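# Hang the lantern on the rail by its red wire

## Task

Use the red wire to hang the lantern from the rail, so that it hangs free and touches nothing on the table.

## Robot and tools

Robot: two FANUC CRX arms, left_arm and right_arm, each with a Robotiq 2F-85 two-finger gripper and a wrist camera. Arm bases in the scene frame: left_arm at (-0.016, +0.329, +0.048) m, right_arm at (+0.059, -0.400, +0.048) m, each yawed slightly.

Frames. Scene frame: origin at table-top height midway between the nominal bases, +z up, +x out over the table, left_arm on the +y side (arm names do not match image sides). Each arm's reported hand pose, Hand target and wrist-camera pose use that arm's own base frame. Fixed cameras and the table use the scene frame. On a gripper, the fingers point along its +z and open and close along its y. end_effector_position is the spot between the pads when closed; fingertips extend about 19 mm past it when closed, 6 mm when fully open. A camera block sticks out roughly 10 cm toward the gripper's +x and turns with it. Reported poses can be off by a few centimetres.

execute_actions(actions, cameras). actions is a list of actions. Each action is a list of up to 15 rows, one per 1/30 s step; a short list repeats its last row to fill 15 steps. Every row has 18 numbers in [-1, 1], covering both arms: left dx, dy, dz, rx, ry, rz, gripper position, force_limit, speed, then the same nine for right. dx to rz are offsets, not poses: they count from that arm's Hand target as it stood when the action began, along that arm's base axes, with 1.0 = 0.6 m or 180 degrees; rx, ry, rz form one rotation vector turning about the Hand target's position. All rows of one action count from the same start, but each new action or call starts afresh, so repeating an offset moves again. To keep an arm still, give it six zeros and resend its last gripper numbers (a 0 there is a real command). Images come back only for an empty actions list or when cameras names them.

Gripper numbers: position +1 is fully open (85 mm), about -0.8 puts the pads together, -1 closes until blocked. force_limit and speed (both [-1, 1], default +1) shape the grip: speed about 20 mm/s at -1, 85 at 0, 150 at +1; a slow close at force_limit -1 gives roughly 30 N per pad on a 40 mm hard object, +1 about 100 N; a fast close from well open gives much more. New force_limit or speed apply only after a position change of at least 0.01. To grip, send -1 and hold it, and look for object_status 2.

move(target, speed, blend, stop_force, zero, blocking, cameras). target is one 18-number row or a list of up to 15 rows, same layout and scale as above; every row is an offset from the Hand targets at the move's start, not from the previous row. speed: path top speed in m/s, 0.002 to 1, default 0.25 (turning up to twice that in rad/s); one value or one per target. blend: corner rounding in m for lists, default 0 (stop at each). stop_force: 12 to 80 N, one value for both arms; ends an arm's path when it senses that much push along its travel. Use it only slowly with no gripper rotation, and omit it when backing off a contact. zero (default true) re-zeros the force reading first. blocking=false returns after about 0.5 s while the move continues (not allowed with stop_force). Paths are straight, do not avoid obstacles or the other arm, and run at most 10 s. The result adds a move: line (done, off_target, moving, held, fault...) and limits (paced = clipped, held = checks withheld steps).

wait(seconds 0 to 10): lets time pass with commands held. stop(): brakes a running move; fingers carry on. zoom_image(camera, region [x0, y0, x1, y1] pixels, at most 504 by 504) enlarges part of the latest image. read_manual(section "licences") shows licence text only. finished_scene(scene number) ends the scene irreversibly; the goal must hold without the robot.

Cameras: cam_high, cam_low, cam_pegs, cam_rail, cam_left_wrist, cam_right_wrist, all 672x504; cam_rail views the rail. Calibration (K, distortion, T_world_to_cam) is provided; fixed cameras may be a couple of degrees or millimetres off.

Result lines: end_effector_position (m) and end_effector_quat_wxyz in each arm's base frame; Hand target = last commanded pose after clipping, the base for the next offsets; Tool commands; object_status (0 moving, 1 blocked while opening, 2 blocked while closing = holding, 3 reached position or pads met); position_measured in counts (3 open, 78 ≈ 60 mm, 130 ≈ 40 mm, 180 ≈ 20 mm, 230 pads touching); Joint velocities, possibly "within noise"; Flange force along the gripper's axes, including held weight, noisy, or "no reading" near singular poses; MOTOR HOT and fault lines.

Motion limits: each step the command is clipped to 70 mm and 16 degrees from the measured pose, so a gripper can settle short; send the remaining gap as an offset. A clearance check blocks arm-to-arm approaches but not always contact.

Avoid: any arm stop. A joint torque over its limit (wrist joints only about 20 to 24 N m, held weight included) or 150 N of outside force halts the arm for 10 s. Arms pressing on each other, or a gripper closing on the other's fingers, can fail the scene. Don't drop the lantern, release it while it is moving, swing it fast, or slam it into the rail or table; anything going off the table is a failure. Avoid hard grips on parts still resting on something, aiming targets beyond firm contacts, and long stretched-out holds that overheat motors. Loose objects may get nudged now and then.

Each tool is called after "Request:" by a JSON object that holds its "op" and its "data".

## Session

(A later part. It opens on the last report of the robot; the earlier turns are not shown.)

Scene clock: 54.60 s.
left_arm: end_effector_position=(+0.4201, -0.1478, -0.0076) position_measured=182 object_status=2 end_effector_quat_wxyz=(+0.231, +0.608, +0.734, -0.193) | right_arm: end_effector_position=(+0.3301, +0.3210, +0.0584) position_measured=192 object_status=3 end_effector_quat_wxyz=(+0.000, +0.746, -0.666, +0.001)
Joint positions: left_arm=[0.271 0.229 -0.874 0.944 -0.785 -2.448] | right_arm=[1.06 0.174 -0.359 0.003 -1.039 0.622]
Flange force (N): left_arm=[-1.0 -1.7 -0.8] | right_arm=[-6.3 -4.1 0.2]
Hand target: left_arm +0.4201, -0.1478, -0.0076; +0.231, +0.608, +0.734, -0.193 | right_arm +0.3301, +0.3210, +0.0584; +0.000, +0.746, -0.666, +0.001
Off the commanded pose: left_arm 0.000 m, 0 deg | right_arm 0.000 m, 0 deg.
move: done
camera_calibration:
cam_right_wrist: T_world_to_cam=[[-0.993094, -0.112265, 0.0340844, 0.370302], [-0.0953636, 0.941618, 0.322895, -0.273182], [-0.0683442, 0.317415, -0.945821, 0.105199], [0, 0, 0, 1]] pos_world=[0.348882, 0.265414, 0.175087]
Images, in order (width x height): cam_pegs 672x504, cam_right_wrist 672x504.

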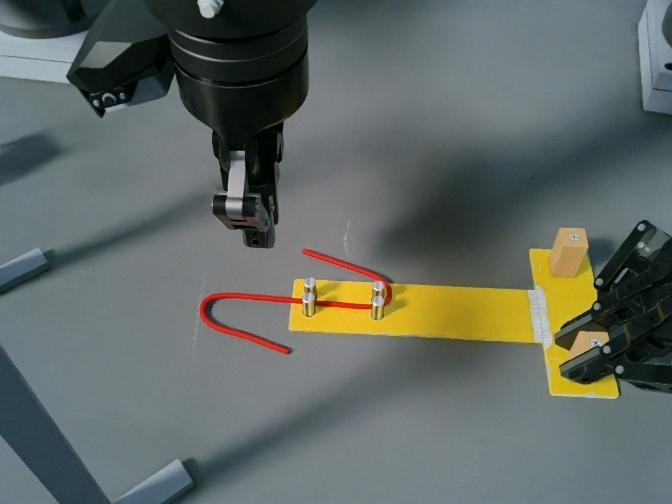

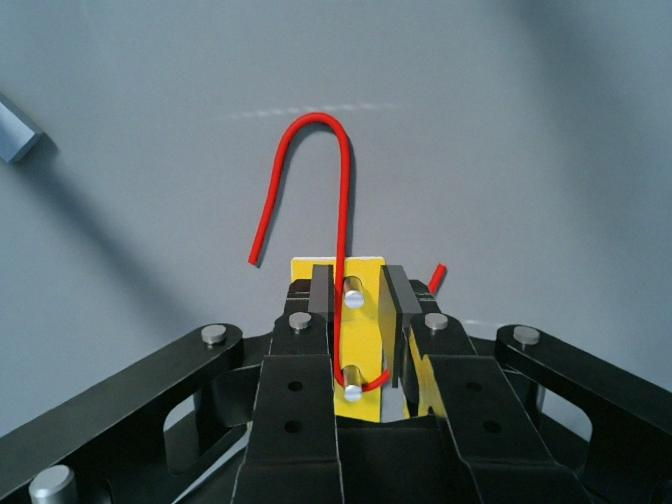

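Request:
{"op": "move", "data": {"target": [[0,0,0,0,0,0,-1,0.5,-1, 0.003,-0.007,-0.139,0,0,0,-0.5,1,-1]], "speed": 0.08, "cameras": ["cam_right_wrist"]}}

Request:
{"op": "move", "data": {"target": [0,0,0,0,0,0,-1,0.5,-1, 0,0,0,0,0,0,-1,0.5,-1]}}

Request:
{"op": "move", "data": {"target": [[0,0,0,0,0,0,-1,0.5,-1, 0,0,0.06,0,0,0,-1,0.5,-1],[0,0,0,0,0,0,-1,0.5,-1, 0,0.055,0.07,0,0,0,-1,0.5,-1],[0,0,0,0,0,0,-1,0.5,-1, -0.01,0.08,0.18,0,0,0,-1,0.5,-1]], "speed": 0.03, "cameras": ["cam_right_wrist","cam_pegs","cam_rail"]}}

Scene clock: 56.40 s.
left_arm: end_effector_position=(+0.4201, -0.1478, -0.0076) position_measured=182 object_status=2 end_effector_quat_wxyz=(+0.231, +0.608, +0.734, -0.193) | right_arm: end_effector_position=(+0.3319, +0.3168, -0.0250) position_measured=192 object_status=3 end_effector_quat_wxyz=(+0.000, +0.746, -0.666, +0.001)
Joint positions: left_arm=[0.271 0.229 -0.874 0.944 -0.785 -2.448] | right_arm=[1.051 0.301 -0.437 0.004 -0.833 0.63]
Flange force (N): left_arm=[-1.4 -2.0 -0.4] | right_arm=[-6.2 -4.4 2.2]
Hand target: left_arm +0.4201, -0.1478, -0.0076; +0.231, +0.608, +0.734, -0.193 | right_arm +0.3319, +0.3168, -0.0250; +0.000, +0.746, -0.666, +0.001
Off the commanded pose: left_arm 0.000 m, 0 deg | right_arm 0.000 m, 0 deg.
move: done
camera_calibration:
cam_right_wrist: T_world_to_cam=[[-0.993094, -0.112263, 0.0340737, 0.374461], [-0.0953587, 0.941588, 0.322984, -0.242128], [-0.0683426, 0.317505, -0.945791, 0.0277473], [0, 0, 0, 1]] pos_world=[0.350682, 0.261213, 0.0916875]
Images, in order (width x height): cam_right_wrist 672x504.

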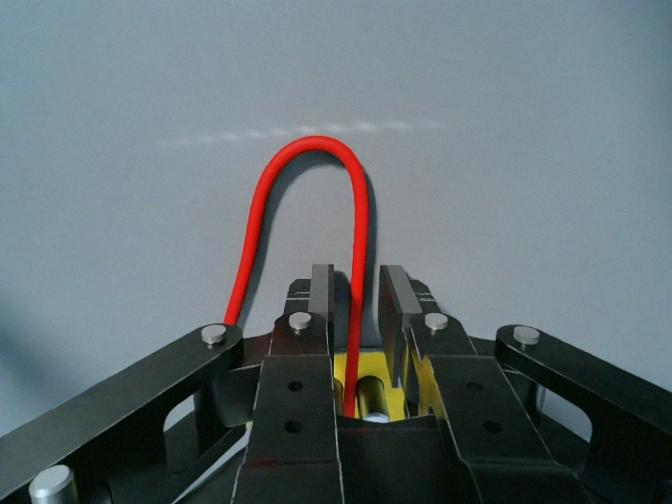

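Scene clock: 57.60 s.
left_arm: end_effector_position=(+0.4201, -0.1478, -0.0076) position_measured=182 object_status=2 end_effector_quat_wxyz=(+0.231, +0.608, +0.734, -0.193) | right_arm: end_effector_position=(+0.3319, +0.3168, -0.0250) position_measured=227 object_status=0 end_effector_quat_wxyz=(+0.000, +0.746, -0.666, +0.001)
Joint positions: left_arm=[0.271 0.229 -0.874 0.944 -0.785 -2.448] | right_arm=[1.051 0.301 -0.437 0.004 -0.833 0.63]
Flange force (N): left_arm=[-1.4 -3.0 -0.1] | right_arm=[-6.8 -5.4 2.2]
Hand target: left_arm +0.4201, -0.1478, -0.0076; +0.231, +0.608, +0.734, -0.193 | right_arm +0.3319, +0.3168, -0.0250; +0.000, +0.746, -0.666, +0.001
Off the commanded pose: left_arm 0.000 m, 0 deg | right_arm 0.000 m, 0 deg.
move: done

Scene clock: 62.77 s.
left_arm: end_effector_position=(+0.4201, -0.1478, -0.0076) position_measured=182 object_status=2 end_effector_quat_wxyz=(+0.231, +0.608, +0.734, -0.193) | right_arm: end_effector_position=(+0.3259, +0.3648, +0.0830) position_measured=227 object_status=2 end_effector_quat_wxyz=(+0.000, +0.746, -0.666, +0.001)
Joint positions: left_arm=[0.271 0.229 -0.874 0.944 -0.785 -2.448] | right_arm=[1.113 0.211 -0.249 0.003 -1.112 0.57]
Flange force (N): left_arm=[-0.9 -1.8 -0.5] | right_arm=[-7.2 -5.2 0.3]
Hand target: left_arm +0.4201, -0.1478, -0.0076; +0.231, +0.608, +0.734, -0.193 | right_arm +0.3259, +0.3648, +0.0830; +0.000, +0.746, -0.666, +0.001
Off the commanded pose: left_arm 0.000 m, 0 deg | right_arm 0.000 m, 0 deg.
move: done
camera_calibration:
cam_right_wrist: T_world_to_cam=[[-0.993094, -0.112265, 0.0340844, 0.370209], [-0.0953636, 0.941618, 0.322895, -0.322769], [-0.0683442, 0.317415, -0.945821, 0.114276], [0, 0, 0, 1]] pos_world=[0.344682, 0.309214, 0.199687]
Images, in order (width x height): cam_pegs 672x504, cam_rail 672x504, cam_right_wrist 672x504.

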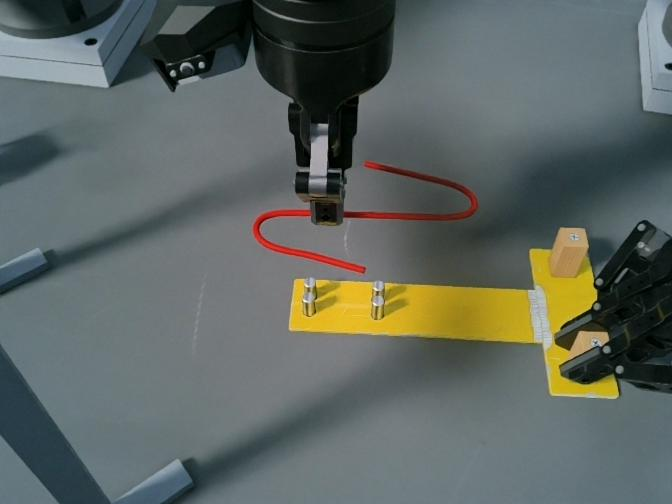

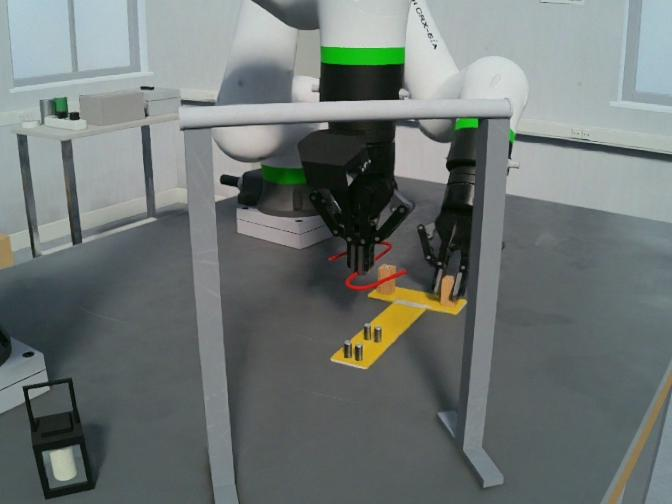

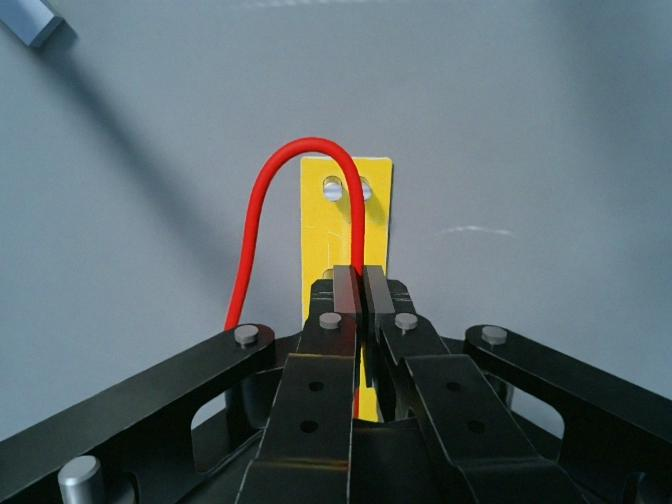

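Request:
{"op": "move", "data": {"target": [[0,0,0,0,0,0,0.5,0.5,-1, -0.16,-0.058,0,0,0,0,-1,0.5,-1],[0,0,0,0,0,0,0.5,0.5,-1, -0.16,-0.058,-0.179,0,0,0,-1,0.5,-1]], "speed": 0.15}}

Request:
{"op": "move", "data": {"target": [[0,0.02,0.3,0,0,0,0.5,0.5,-1, 0,0,0,0,0,0,-0.4,0.5,-1],[0,0.02,0.3,-0.026,0.148,0.474,-0.4,0.5,0, 0,0,0.3,0,0,0,-0.4,0.5,-1],[0,0.02,0.3,-0.052,0.295,0.948,-0.4,0.5,0, -0.15,-0.95,0.65,0,0,0,-0.4,0.5,-1],[-0.193,-0.324,0.113,-0.052,0.295,0.948,-0.4,0.5,0, -0.15,-0.95,0.65,0,0,0,-0.4,0.5,-1]], "speed": 0.5, "cameras": ["cam_left_wrist","cam_pegs","cam_rail"]}}

Scene clock: 67.07 s.
left_arm: end_effector_position=(+0.4201, -0.1478, -0.0076) position_measured=66 object_status=3 end_effector_quat_wxyz=(+0.231, +0.608, +0.734, -0.193) | right_arm: end_effector_position=(+0.2298, +0.3300, -0.0244) position_measured=227 object_status=2 end_effector_quat_wxyz=(+0.000, +0.746, -0.666, +0.001)
Joint positions: left_arm=[0.271 0.229 -0.874 0.944 -0.785 -2.448] | right_arm=[1.294 0.179 -0.596 0.004 -0.797 0.387]
Flange force (N): left_arm=[-2.1 -1.6 -2.1] | right_arm=[-8.0 -3.1 4.1]
Hand target: left_arm +0.4201, -0.1478, -0.0076; +0.231, +0.608, +0.734, -0.193 | right_arm +0.2299, +0.3300, -0.0244; +0.000, +0.746, -0.666, +0.001
Off the commanded pose: left_arm 0.000 m, 0 deg | right_arm 0.000 m, 0 deg.
move: done

Scene clock: 75.40 s.
left_arm: end_effector_position=(+0.3043, -0.3422, +0.0603) position_measured=179 object_status=3 end_effector_quat_wxyz=(+0.000, +0.764, -0.645, +0.000) | right_arm: end_effector_position=(+0.1399, -0.2400, +0.3656) position_measured=179 object_status=3 end_effector_quat_wxyz=(+0.000, +0.746, -0.666, +0.001)
Joint positions: left_arm=[-0.556 0.166 -0.363 0 -1.042 2.295] | right_arm=[-0.556 -0.424 -0.143 0 -1.849 2.239]
Flange force (N): left_arm=[-3.0 3.3 -0.8] | right_arm=[0.3 -4.3 -4.4]
Hand target: left_arm +0.3043, -0.3422, +0.0602; +0.000, +0.764, -0.645, +0.000 | right_arm +0.1399, -0.2400, +0.3656; +0.000, +0.746, -0.666, +0.001
Off the commanded pose: left_arm 0.000 m, 0 deg | right_arm 0.000 m, 0 deg.
move: done; limits=paced
camera_calibration:
cam_left_wrist: T_world_to_cam=[[-0.986091, -0.165729, 0.0125865, 0.243163], [-0.152455, 0.932067, 0.328646, 0.363633], [-0.0661978, 0.322156, -0.944369, 0.318032], [0, 0, 0, 1]] pos_world=[0.316271, -0.401088, 0.177772]
Images, in order (width x height): cam_pegs 672x504, cam_rail 672x504, cam_left_wrist 672x504.

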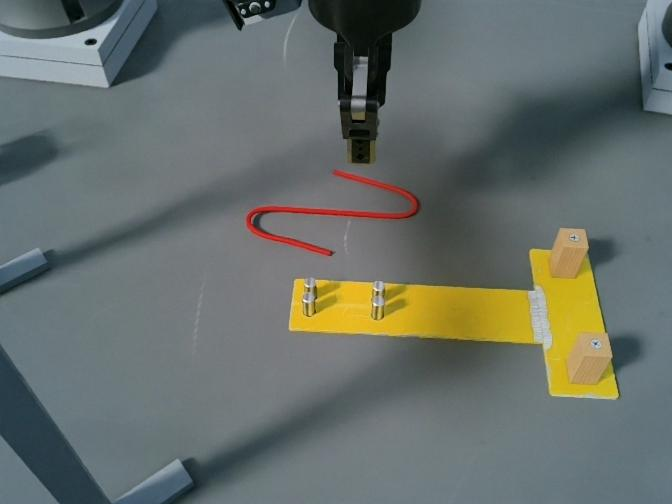

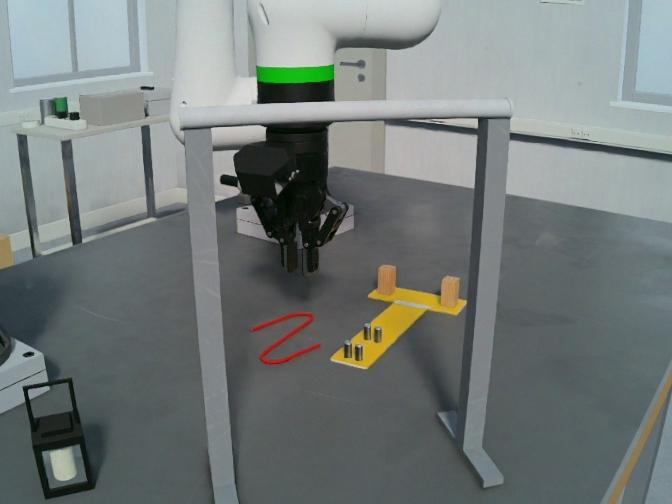

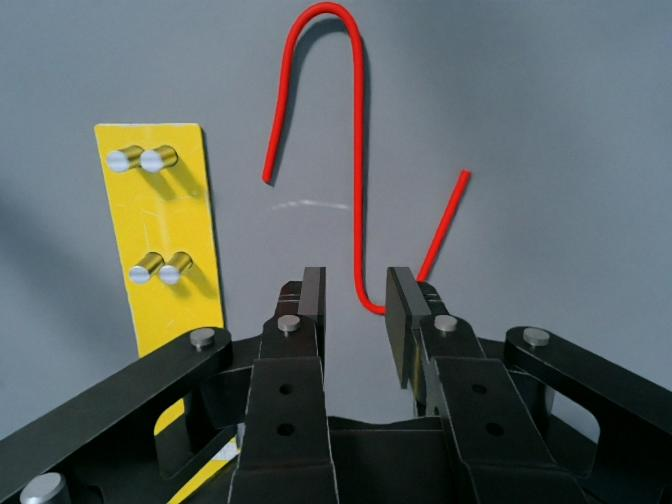

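Request:
{"op": "move", "data": {"target": [[0.0003,-0.0513,-0.07,0,0,0,-0.4,0.5,0, 0,0,0,0,0,0,-0.4,0.5,-1],[0.0003,-0.0513,-0.1405,0,0,0,-0.4,0.5,0, 0,0,0,0,0,0,-0.4,0.5,-1]], "speed": [0.15,0.05]}}

Request:
{"op": "move", "data": {"target": [0,0,0,0,0,0,-1,0.5,-1, 0,0,0,0,0,0,-0.4,0.5,-1]}}

Request:
{"op": "move", "data": {"target": [-0.02,0.1,0.35,0,0,0,-1,0.5,-1, 0,0,0,0,0,0,-0.4,0.5,-1], "speed": 0.15, "cameras": ["cam_left_wrist"]}}

Scene clock: 77.50 s.
left_arm: end_effector_position=(+0.3045, -0.3730, -0.0240) position_measured=179 object_status=3 end_effector_quat_wxyz=(+0.000, +0.764, -0.645, +0.000) | right_arm: end_effector_position=(+0.1399, -0.2400, +0.3656) position_measured=179 object_status=3 end_effector_quat_wxyz=(+0.000, +0.746, -0.666, +0.001)
Joint positions: left_arm=[-0.613 0.346 -0.37 0 -0.854 2.352] | right_arm=[-0.556 -0.424 -0.143 0 -1.849 2.239]
Flange force (N): left_arm=[-1.7 2.0 -1.8] | right_arm=[-0.6 -4.3 -4.7]
Hand target: left_arm +0.3045, -0.3730, -0.0241; +0.000, +0.764, -0.645, +0.000 | right_arm +0.1399, -0.2400, +0.3656; +0.000, +0.746, -0.666, +0.001
Off the commanded pose: left_arm 0.000 m, 0 deg | right_arm 0.000 m, 0 deg.
move: done

Scene clock: 78.93 s.
left_arm: end_effector_position=(+0.3045, -0.3730, -0.0241) position_measured=227 object_status=0 end_effector_quat_wxyz=(+0.000, +0.764, -0.645, +0.000) | right_arm: end_effector_position=(+0.1399, -0.2400, +0.3656) position_measured=179 object_status=3 end_effector_quat_wxyz=(+0.000, +0.746, -0.666, +0.001)
Joint positions: left_arm=[-0.613 0.346 -0.37 0 -0.854 2.352] | right_arm=[-0.556 -0.424 -0.143 0 -1.849 2.239]
Flange force (N): left_arm=[-2.3 2.7 -1.9] | right_arm=[-0.3 -4.3 -4.4]
Hand target: left_arm +0.3045, -0.3730, -0.0241; +0.000, +0.764, -0.645, +0.000 | right_arm +0.1399, -0.2400, +0.3656; +0.000, +0.746, -0.666, +0.001
Off the commanded pose: left_arm 0.000 m, 0 deg | right_arm 0.000 m, 0 deg.
move: done

Scene clock: 80.80 s.
left_arm: end_effector_position=(+0.2925, -0.3130, +0.1859) position_measured=227 object_status=2 end_effector_quat_wxyz=(+0.000, +0.764, -0.645, +0.000) | right_arm: end_effector_position=(+0.1399, -0.2400, +0.3656) position_measured=179 object_status=3 end_effector_quat_wxyz=(+0.000, +0.746, -0.666, +0.001)
Joint positions: left_arm=[-0.511 -0.027 -0.253 0 -1.344 2.25] | right_arm=[-0.556 -0.424 -0.143 0 -1.849 2.239]
Flange force (N): left_arm=[-2.2 2.9 0.8] | right_arm=[-0.4 -4.6 -4.7]
Hand target: left_arm +0.2925, -0.3130, +0.1859; +0.000, +0.764, -0.645, +0.000 | right_arm +0.1399, -0.2400, +0.3656; +0.000, +0.746, -0.666, +0.001
Off the commanded pose: left_arm 0.000 m, 0 deg | right_arm 0.000 m, 0 deg.
move: done
camera_calibration:
cam_left_wrist: T_world_to_cam=[[-0.986109, -0.165604, 0.0128223, 0.234668], [-0.15225, 0.932049, 0.328792, 0.293211], [-0.0664004, 0.322272, -0.944315, 0.42654], [0, 0, 0, 1]] pos_world=[0.304372, -0.371887, 0.303373]
Images, in order (width x height): cam_left_wrist 672x504.

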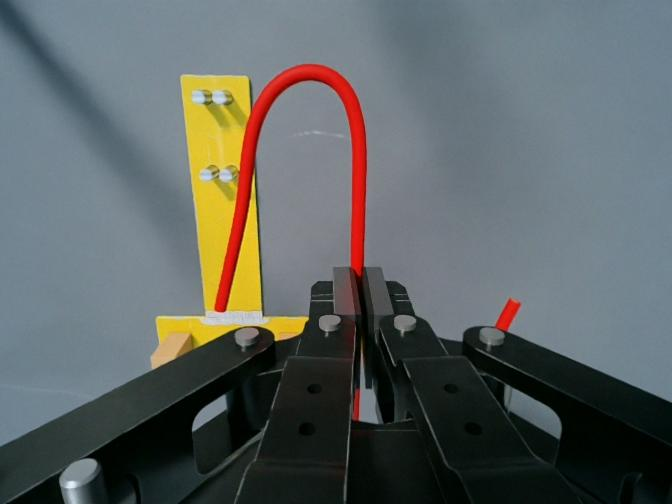

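Request:
{"op": "move", "data": {"target": [[0.02,0.05,0.05,-0.458,-0.301,-0.396,-1,0.5,-1, 0,0,0,0,0,0,-0.4,0.5,-1],[0.139,-0.345,-0.033,-0.458,-0.301,-0.396,-1,0.5,-1, 0,0,0,0,0,0,-0.4,0.5,-1]], "speed": 0.4, "cameras": ["cam_left_wrist","cam_rail","cam_high"]}}

Request:
{"op": "zoom_image", "data": {"camera": "cam_left_wrist", "region": [400, 120, 672, 380]}}

Scene clock: 85.70 s.
left_arm: end_effector_position=(+0.3759, -0.5200, +0.1662) position_measured=227 object_status=2 end_effector_quat_wxyz=(-0.201, -0.042, +0.705, -0.679) | right_arm: end_effector_position=(+0.1399, -0.2400, +0.3656) position_measured=179 object_status=3 end_effector_quat_wxyz=(+0.000, +0.746, -0.666, +0.001)
Joint positions: left_arm=[-0.522 0.591 -0.626 1.848 -1.473 -0.884] | right_arm=[-0.556 -0.424 -0.143 0 -1.849 2.239]
Flange force (N): left_arm=[2.6 -2.1 0.2] | right_arm=[-0.5 -4.4 -4.5]
Hand target: left_arm +0.3759, -0.5200, +0.1661; -0.201, -0.042, +0.705, -0.679 | right_arm +0.1399, -0.2400, +0.3656; +0.000, +0.746, -0.666, +0.001
Off the commanded pose: left_arm 0.000 m, 0 deg | right_arm 0.000 m, 0 deg.
move: done; limits=paced
camera_calibration:
cam_left_wrist: T_world_to_cam=[[-0.327795, 0.0870287, -0.940732, 0.32526], [0.941059, 0.118001, -0.316992, -0.221635], [0.0834198, -0.989192, -0.120579, -0.394913], [0, 0, 0, 1]] pos_world=[0.348134, -0.392799, 0.188107]
Images, in order (width x height): cam_high 672x504, cam_rail 672x504, cam_left_wrist 672x504.

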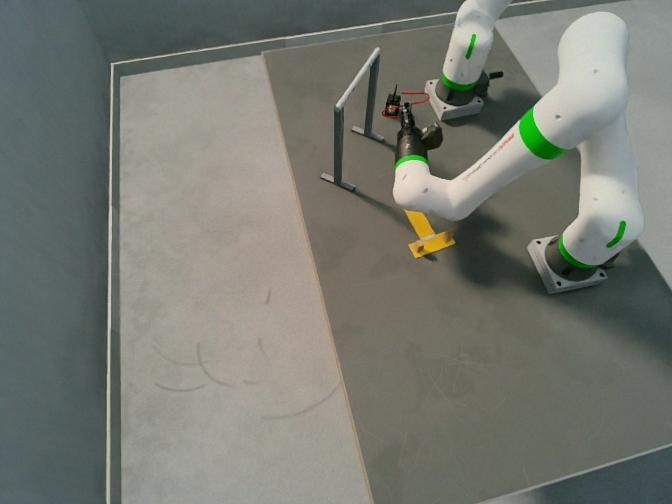

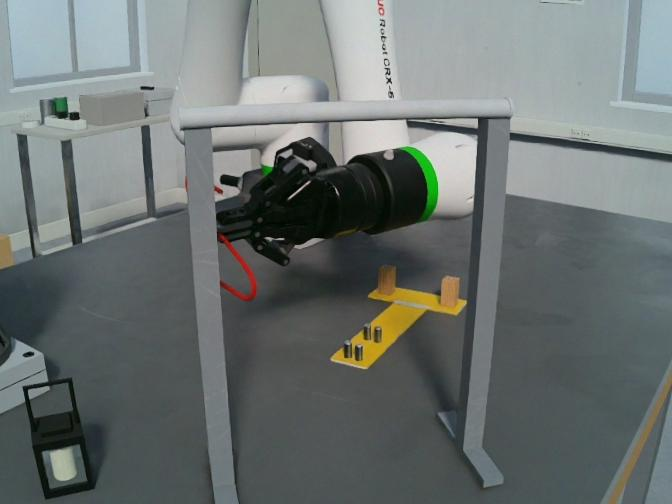

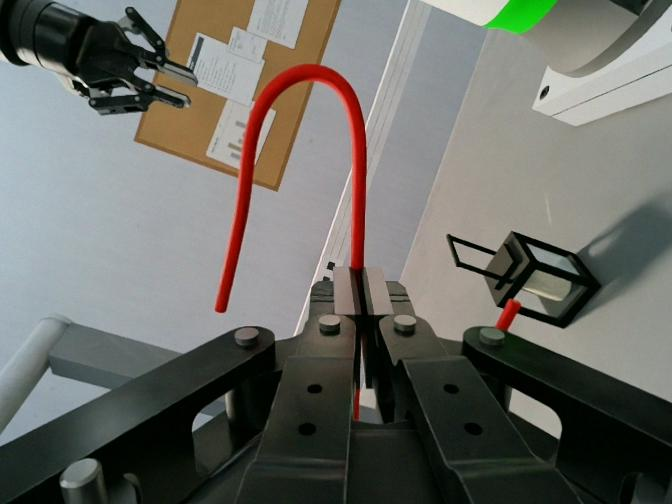

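Scaled by 1.853 from the camera's 672x504 image, which has a finer 960x720 frame.

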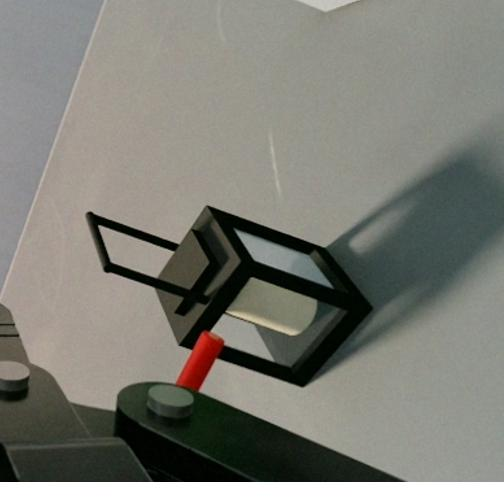

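Request:
{"op": "move", "data": {"target": [[0,-0.305,0,0,0,0,-1,0.5,-1, 0,0,0,0,0,0,-0.4,0.5,-1],[0,-0.305,-0.102,0,0,0,-1,0.5,-1, 0,0,0,0,0,0,-0.4,0.5,-1]], "speed": [0.15,0.06], "cameras": ["cam_left_wrist","cam_rail"]}}

Request:
{"op": "zoom_image", "data": {"camera": "cam_rail", "region": [0, 250, 220, 504]}}

Scene clock: 89.50 s.
left_arm: end_effector_position=(+0.3759, -0.7030, +0.1050) position_measured=227 object_status=2 end_effector_quat_wxyz=(-0.201, -0.042, +0.705, -0.679) | right_arm: end_effector_position=(+0.1399, -0.2400, +0.3656) position_measured=179 object_status=3 end_effector_quat_wxyz=(+0.000, +0.746, -0.666, +0.001)
Joint positions: left_arm=[-0.847 0.874 -0.262 2.145 -1.327 -0.862] | right_arm=[-0.556 -0.424 -0.143 0 -1.849 2.239]
Flange force (N): left_arm=[3.0 -1.8 -1.0] | right_arm=[-0.1 -4.0 -4.8]
Hand target: left_arm +0.3759, -0.7030, +0.1049; -0.201, -0.042, +0.705, -0.679 | right_arm +0.1399, -0.2400, +0.3656; +0.000, +0.746, -0.666, +0.001
Off the commanded pose: left_arm 0.000 m, 0 deg | right_arm 0.000 m, 0 deg.
move: done
camera_calibration:
cam_left_wrist: T_world_to_cam=[[-0.327795, 0.0870287, -0.940732, 0.283716], [0.941059, 0.118001, -0.316992, -0.219397], [0.0834198, -0.989192, -0.120579, -0.583401], [0, 0, 0, 1]] pos_world=[0.348134, -0.575899, 0.127007]
Images, in order (width x height): cam_rail 672x504, cam_left_wrist 672x504.

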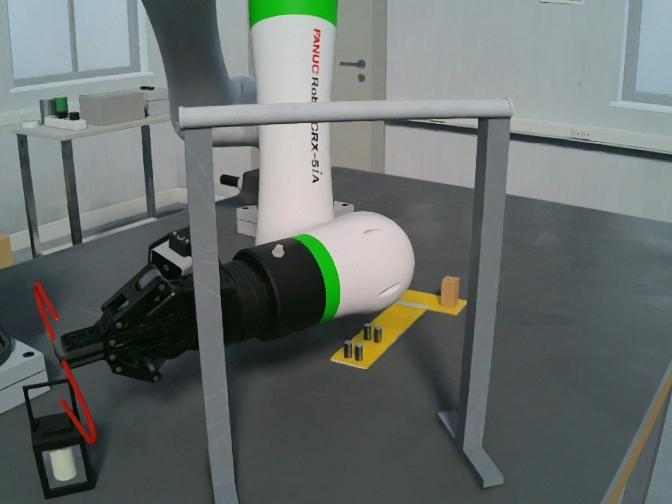

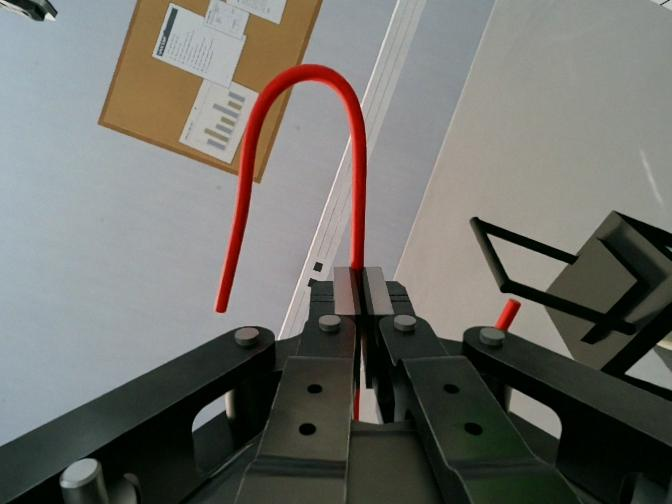

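Scaled by 1.984 from the camera's 672x504 image, which has a finer 960x720 frame.

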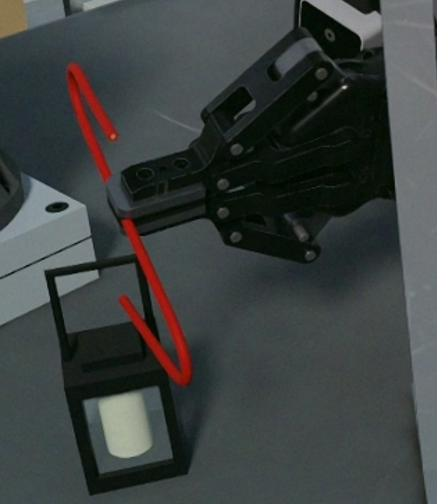

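Request:
{"op": "move", "data": {"target": [[-0.0325,0.0075,0.006,-0.031,-0.135,0,-1,0.5,-1, 0,0,0,0,0,0,-0.4,0.5,-1]], "speed": 0.15, "cameras": ["cam_left_wrist","cam_rail"]}}

Request:
{"op": "zoom_image", "data": {"camera": "cam_rail", "region": [0, 250, 220, 504]}}

Scene clock: 91.97 s.
left_arm: end_effector_position=(+0.3564, -0.6985, +0.1085) position_measured=227 object_status=2 end_effector_quat_wxyz=(-0.050, +0.112, +0.698, -0.706) | right_arm: end_effector_position=(+0.1399, -0.2400, +0.3656) position_measured=179 object_status=3 end_effector_quat_wxyz=(+0.000, +0.746, -0.666, +0.001)
Joint positions: left_arm=[-0.872 0.841 -0.316 2.172 -1.328 -1.32] | right_arm=[-0.556 -0.424 -0.143 0 -1.849 2.239]
Flange force (N): left_arm=[1.8 -2.7 -0.3] | right_arm=[-0.5 -4.7 -4.4]
Hand target: left_arm +0.3564, -0.6985, +0.1085; -0.050, +0.112, +0.698, -0.706 | right_arm +0.1399, -0.2400, +0.3656; +0.000, +0.746, -0.666, +0.001
Off the commanded pose: left_arm 0.000 m, 0 deg | right_arm 0.000 m, 0 deg.
move: done
camera_calibration:
cam_left_wrist: T_world_to_cam=[[0.0895004, -0.00876651, -0.995948, 0.0705954], [0.990389, 0.106657, 0.088062, -0.269945], [0.105453, -0.994257, 0.0182281, -0.603298], [0, 0, 0, 1]] pos_world=[0.324652, -0.570423, 0.105078]
Images, in order (width x height): cam_rail 672x504, cam_left_wrist 672x504.

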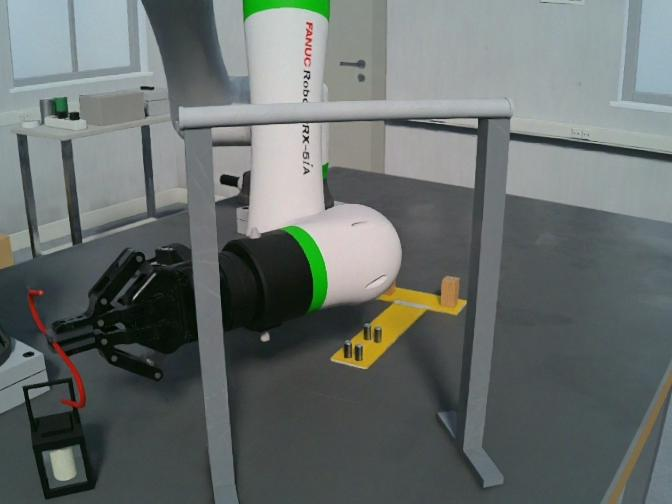

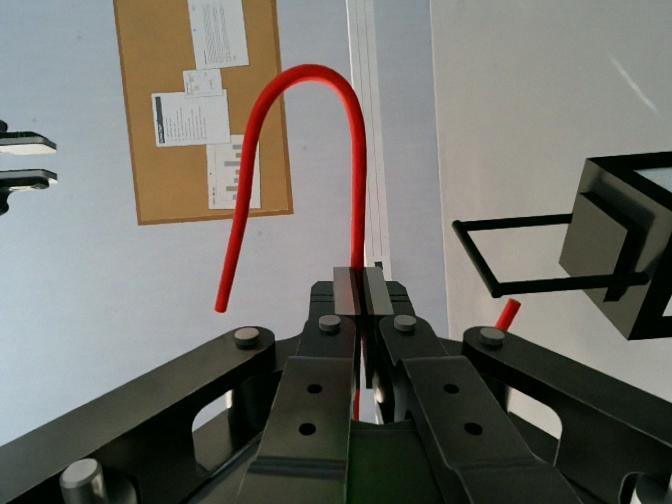

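Scaled by 1.984 from the camera's 672x504 image, which has a finer 960x720 frame.

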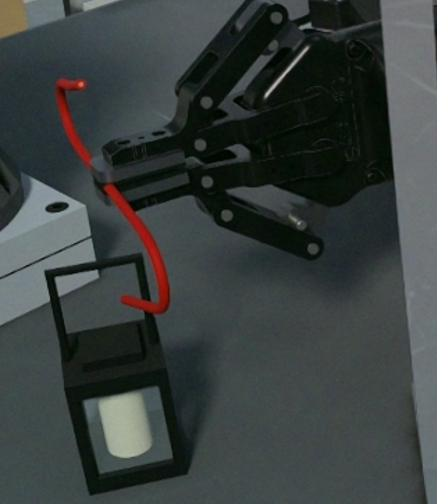

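Request:
{"op": "move", "data": {"target": [-0.057,0.013,0,0,0,0,-1,0.5,-1,0,0,0,0,0,0,-0.4,0.5,-1], "speed": 0.05, "cameras": ["cam_rail","cam_left_wrist"]}}

Request:
{"op": "zoom_image", "data": {"camera": "cam_rail", "region": [0, 250, 220, 504]}}

Scene clock: 94.50 s.
left_arm: end_effector_position=(+0.3222, -0.6907, +0.1085) position_measured=227 object_status=2 end_effector_quat_wxyz=(-0.050, +0.112, +0.698, -0.706) | right_arm: end_effector_position=(+0.1399, -0.2400, +0.3656) position_measured=179 object_status=3 end_effector_quat_wxyz=(+0.000, +0.746, -0.666, +0.001)
Joint positions: left_arm=[-0.921 0.798 -0.401 2.229 -1.338 -1.367] | right_arm=[-0.556 -0.424 -0.143 0 -1.849 2.239]
Flange force (N): left_arm=[0.7 -2.3 -0.9] | right_arm=[-0.9 -4.3 -4.3]
Hand target: left_arm +0.3222, -0.6907, +0.1085; -0.050, +0.112, +0.698, -0.706 | right_arm +0.1399, -0.2400, +0.3656; +0.000, +0.746, -0.666, +0.001
Off the commanded pose: left_arm 0.000 m, 0 deg | right_arm 0.000 m, 0 deg.
move: done
camera_calibration:
cam_left_wrist: T_world_to_cam=[[0.0895004, -0.00876651, -0.995948, 0.0737247], [0.990389, 0.106657, 0.088062, -0.236906], [0.105453, -0.994257, 0.0182281, -0.591936], [0, 0, 0, 1]] pos_world=[0.290452, -0.562623, 0.105078]
Images, in order (width x height): cam_rail 672x504, cam_left_wrist 672x504.

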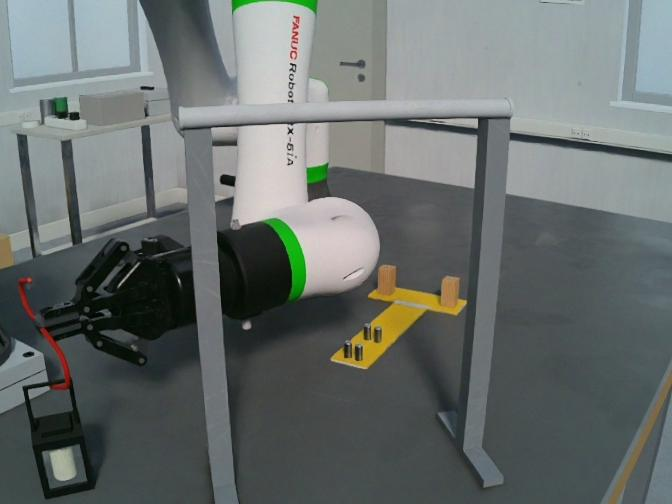

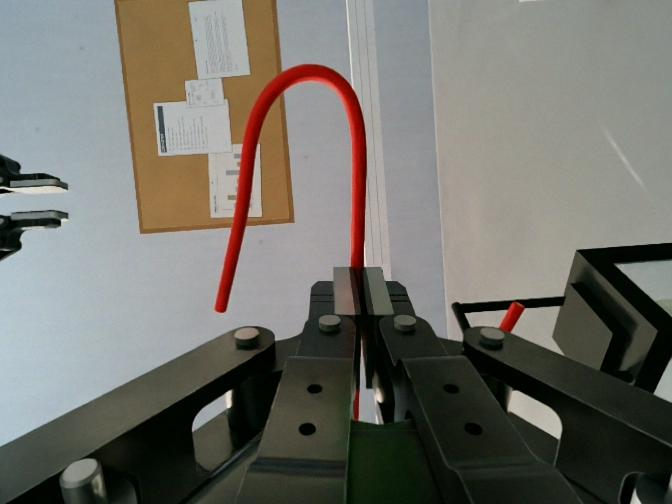

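Scaled by 1.984 from the camera's 672x504 image, which has a finer 960x720 frame.

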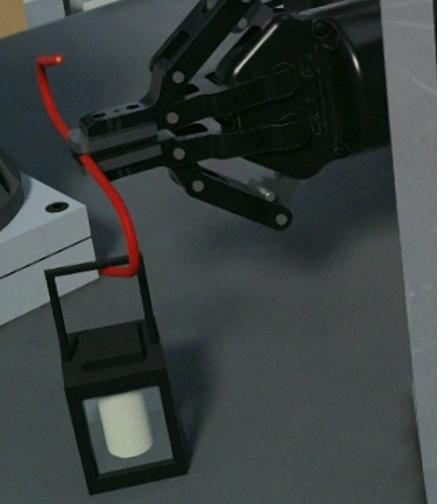

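Request:
{"op": "move", "data": {"target": [-0.057,0.013,0,0,0,0,-1,0.5,-1,0,0,0,0,0,0,-0.4,0.5,-1], "speed": 0.05, "cameras": ["cam_rail","cam_left_wrist"]}}

Request:
{"op": "zoom_image", "data": {"camera": "cam_rail", "region": [0, 250, 220, 504]}}

Scene clock: 95.80 s.
left_arm: end_effector_position=(+0.2880, -0.6829, +0.1085) position_measured=227 object_status=2 end_effector_quat_wxyz=(-0.050, +0.112, +0.698, -0.706) | right_arm: end_effector_position=(+0.1399, -0.2400, +0.3656) position_measured=179 object_status=3 end_effector_quat_wxyz=(+0.000, +0.746, -0.666, +0.001)
Joint positions: left_arm=[-0.977 0.758 -0.48 2.291 -1.348 -1.411] | right_arm=[-0.556 -0.424 -0.143 0 -1.849 2.239]
Flange force (N): left_arm=[0.9 -2.5 -0.6] | right_arm=[-0.2 -4.6 -4.5]
Hand target: left_arm +0.2880, -0.6829, +0.1085; -0.050, +0.112, +0.698, -0.706 | right_arm +0.1399, -0.2400, +0.3656; +0.000, +0.746, -0.666, +0.001
Off the commanded pose: left_arm 0.000 m, 0 deg | right_arm 0.000 m, 0 deg.
move: done
camera_calibration:
cam_left_wrist: T_world_to_cam=[[0.0895004, -0.00876651, -0.995948, 0.076854], [0.990389, 0.106657, 0.088062, -0.203867], [0.105453, -0.994257, 0.0182281, -0.580574], [0, 0, 0, 1]] pos_world=[0.256252, -0.554823, 0.105078]
Images, in order (width x height): cam_rail 672x504, cam_left_wrist 672x504.

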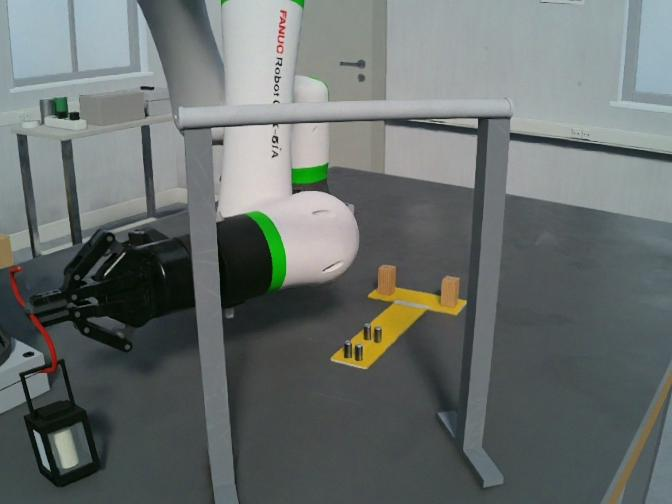

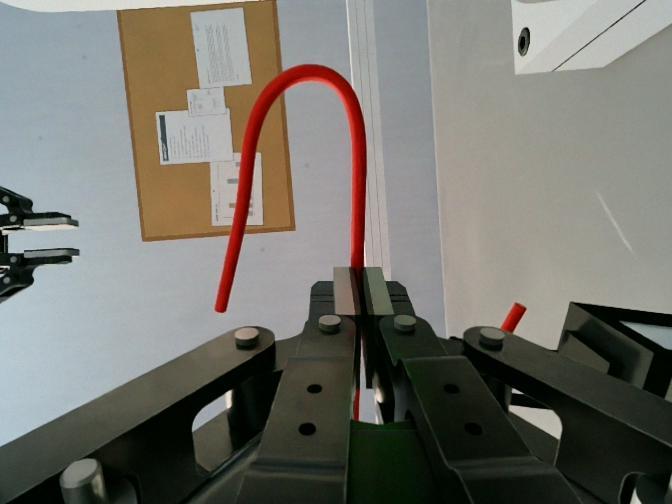

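Scaled by 1.984 from the camera's 672x504 image, which has a finer 960x720 frame.

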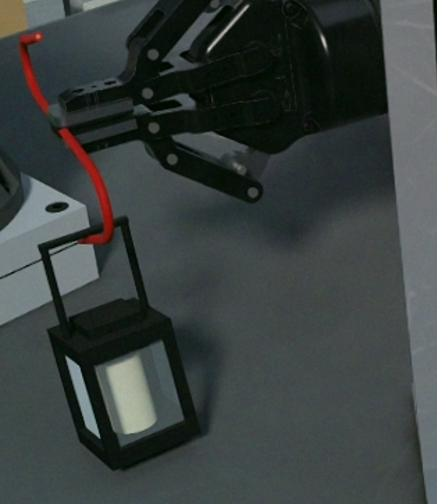

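Request:
{"op": "move", "data": {"target": [-0.049,0.011,0,0,0,0,-1,0.5,-1,0,0,0,0,0,0,-0.4,0.5,-1], "speed": 0.04, "cameras": ["cam_rail","cam_left_wrist","cam_high"]}}

Request:
{"op": "zoom_image", "data": {"camera": "cam_rail", "region": [0, 330, 120, 470]}}

Request:
{"op": "zoom_image", "data": {"camera": "cam_high", "region": [240, 140, 540, 400]}}

Scene clock: 97.27 s.
left_arm: end_effector_position=(+0.2586, -0.6763, +0.1085) position_measured=227 object_status=2 end_effector_quat_wxyz=(-0.050, +0.112, +0.698, -0.706) | right_arm: end_effector_position=(+0.1399, -0.2400, +0.3656) position_measured=179 object_status=3 end_effector_quat_wxyz=(+0.000, +0.746, -0.666, +0.001)
Joint positions: left_arm=[-1.031 0.727 -0.542 2.349 -1.357 -1.446] | right_arm=[-0.556 -0.424 -0.143 0 -1.849 2.239]
Flange force (N): left_arm=[0.5 -2.5 -1.7] | right_arm=[-0.2 -4.6 -4.4]
Hand target: left_arm +0.2586, -0.6763, +0.1085; -0.050, +0.112, +0.698, -0.706 | right_arm +0.1399, -0.2400, +0.3656; +0.000, +0.746, -0.666, +0.001
Off the commanded pose: left_arm 0.000 m, 0 deg | right_arm 0.000 m, 0 deg.
move: done
camera_calibration:
cam_left_wrist: T_world_to_cam=[[0.0895004, -0.00876651, -0.995948, 0.0795432], [0.990389, 0.106657, 0.088062, -0.175453], [0.105453, -0.994257, 0.0182281, -0.570912], [0, 0, 0, 1]] pos_world=[0.226852, -0.548223, 0.105078]
Images, in order (width x height): cam_high 672x504, cam_rail 672x504, cam_left_wrist 672x504.

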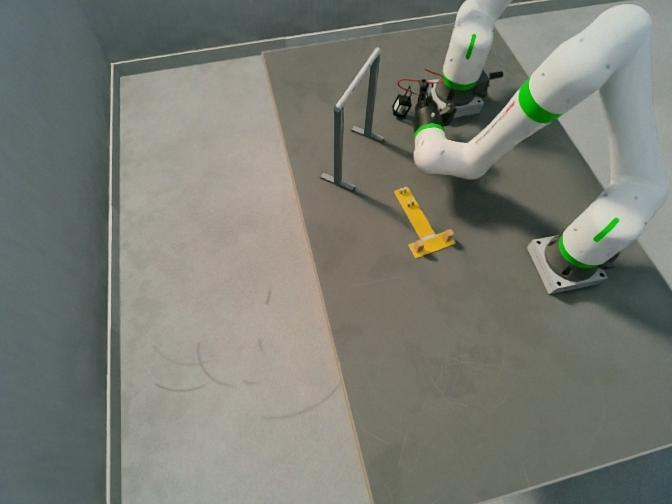

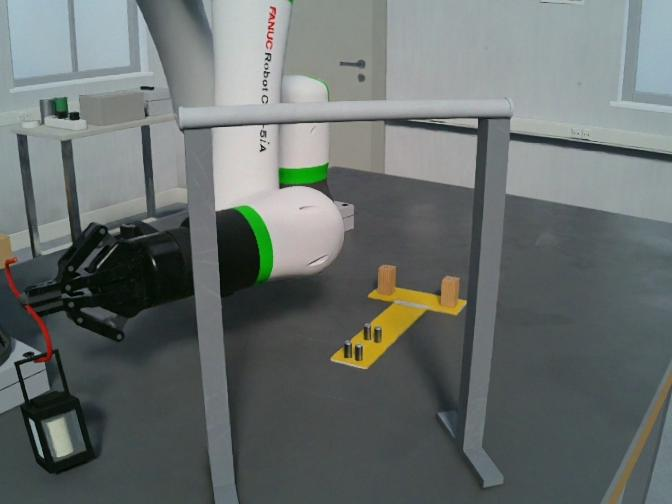

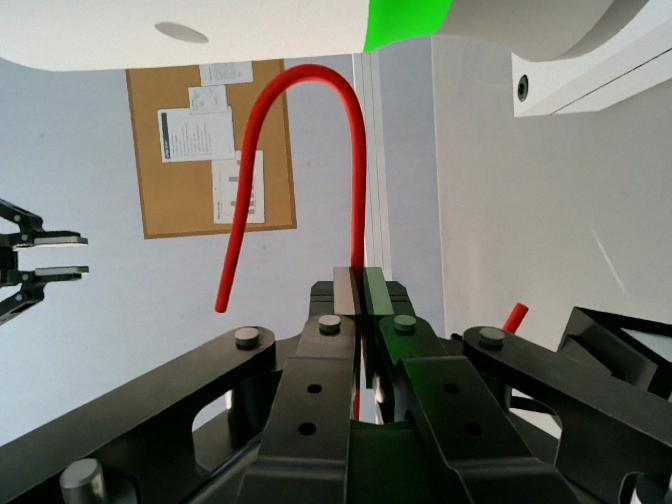

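Scaled by 3.600 from the camera's 672x504 image, which has a finer 960x720 frame.

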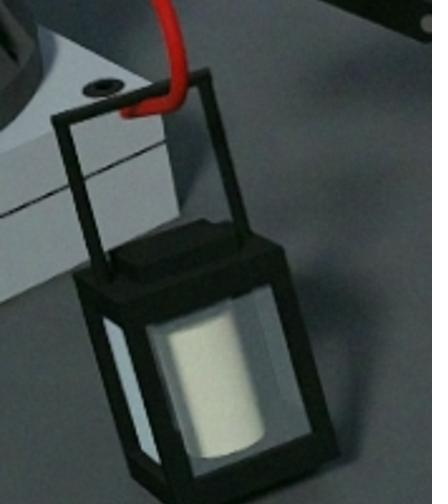

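Scaled by 1.680 from the camera's 672x504 image, which has a finer 960x720 frame.

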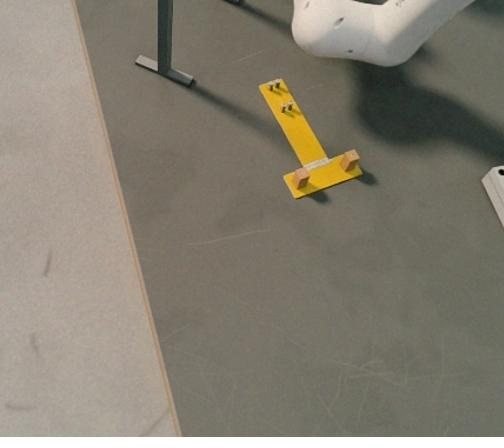

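Request:
{"op": "move", "data": {"target": [[0.041,-0.0095,0,0,0,0,-1,0.5,-1,0,0,0,0,0,0,-0.4,0.5,-1],[0.041,-0.0095,-0.025,0,0,0,-1,0.5,-1,0,0,0,0,0,0,-0.4,0.5,-1]], "speed": 0.05, "cameras": ["cam_rail","cam_left_wrist","cam_high"]}}

Request:
{"op": "zoom_image", "data": {"camera": "cam_rail", "region": [0, 330, 120, 470]}}

Request:
{"op": "zoom_image", "data": {"camera": "cam_high", "region": [370, 50, 470, 130]}}

Scene clock: 98.93 s.
left_arm: end_effector_position=(+0.2832, -0.6820, +0.0936) position_measured=227 object_status=2 end_effector_quat_wxyz=(-0.050, +0.112, +0.698, -0.706) | right_arm: end_effector_position=(+0.1399, -0.2400, +0.3656) position_measured=179 object_status=3 end_effector_quat_wxyz=(+0.000, +0.746, -0.666, +0.001)
Joint positions: left_arm=[-0.987 0.786 -0.482 2.305 -1.366 -1.435] | right_arm=[-0.556 -0.424 -0.143 0 -1.849 2.239]
Flange force (N): left_arm=[1.5 -2.9 -0.2] | right_arm=[0.3 -4.4 -4.4]
Hand target: left_arm +0.2832, -0.6820, +0.0935; -0.050, +0.112, +0.698, -0.706 | right_arm +0.1399, -0.2400, +0.3656; +0.000, +0.746, -0.666, +0.001
Off the commanded pose: left_arm 0.000 m, 0 deg | right_arm 0.000 m, 0 deg.
move: done
camera_calibration:
cam_left_wrist: T_world_to_cam=[[0.0895004, -0.00876651, -0.995948, 0.0623523], [0.990389, 0.106657, 0.088062, -0.197888], [0.105453, -0.994257, 0.0182281, -0.5789], [0, 0, 0, 1]] pos_world=[0.251452, -0.553923, 0.0900783]
Images, in order (width x height): cam_high 672x504, cam_rail 672x504, cam_left_wrist 672x504.

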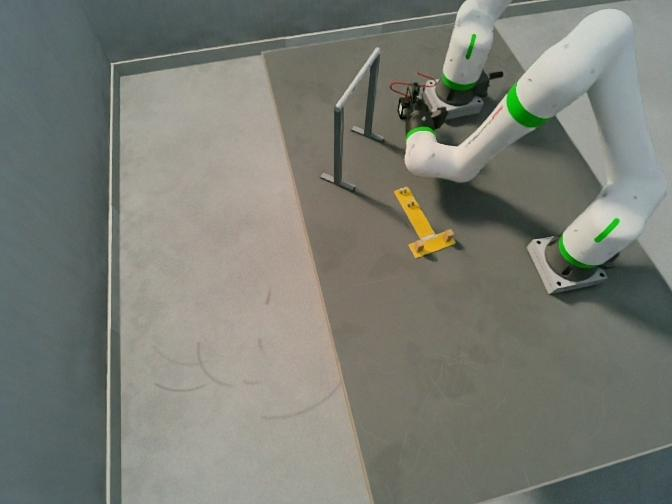

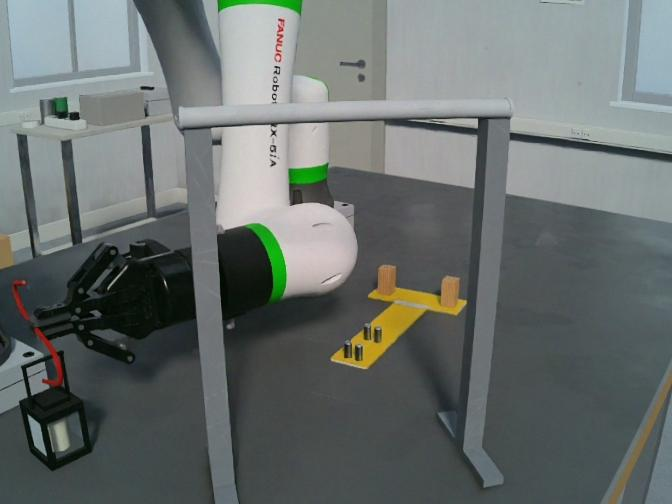

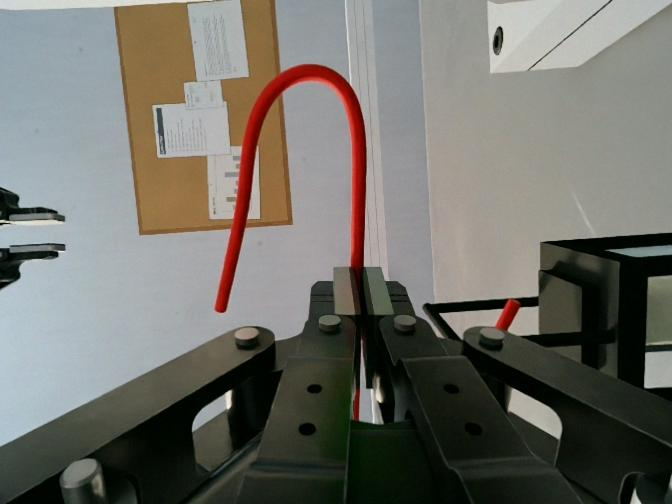

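Scaled by 3.600 from the camera's 672x504 image, which has a finer 960x720 frame.

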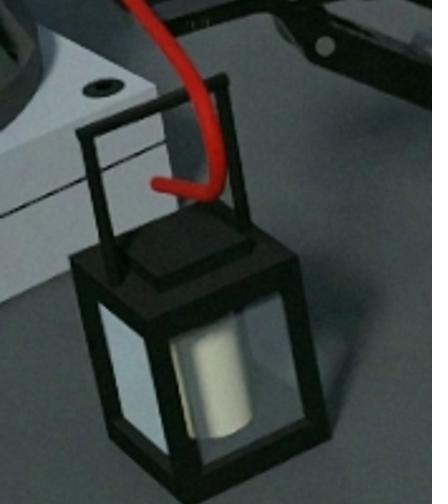

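Scaled by 5.040 from the camera's 672x504 image, which has a finer 960x720 frame.

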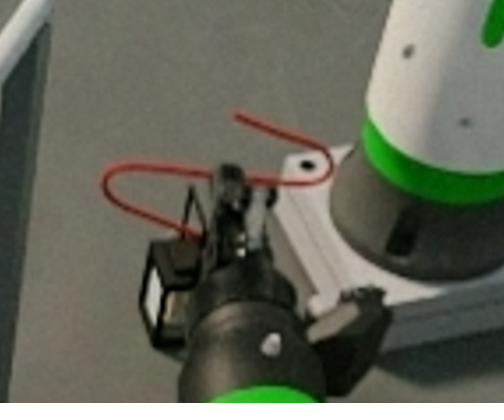

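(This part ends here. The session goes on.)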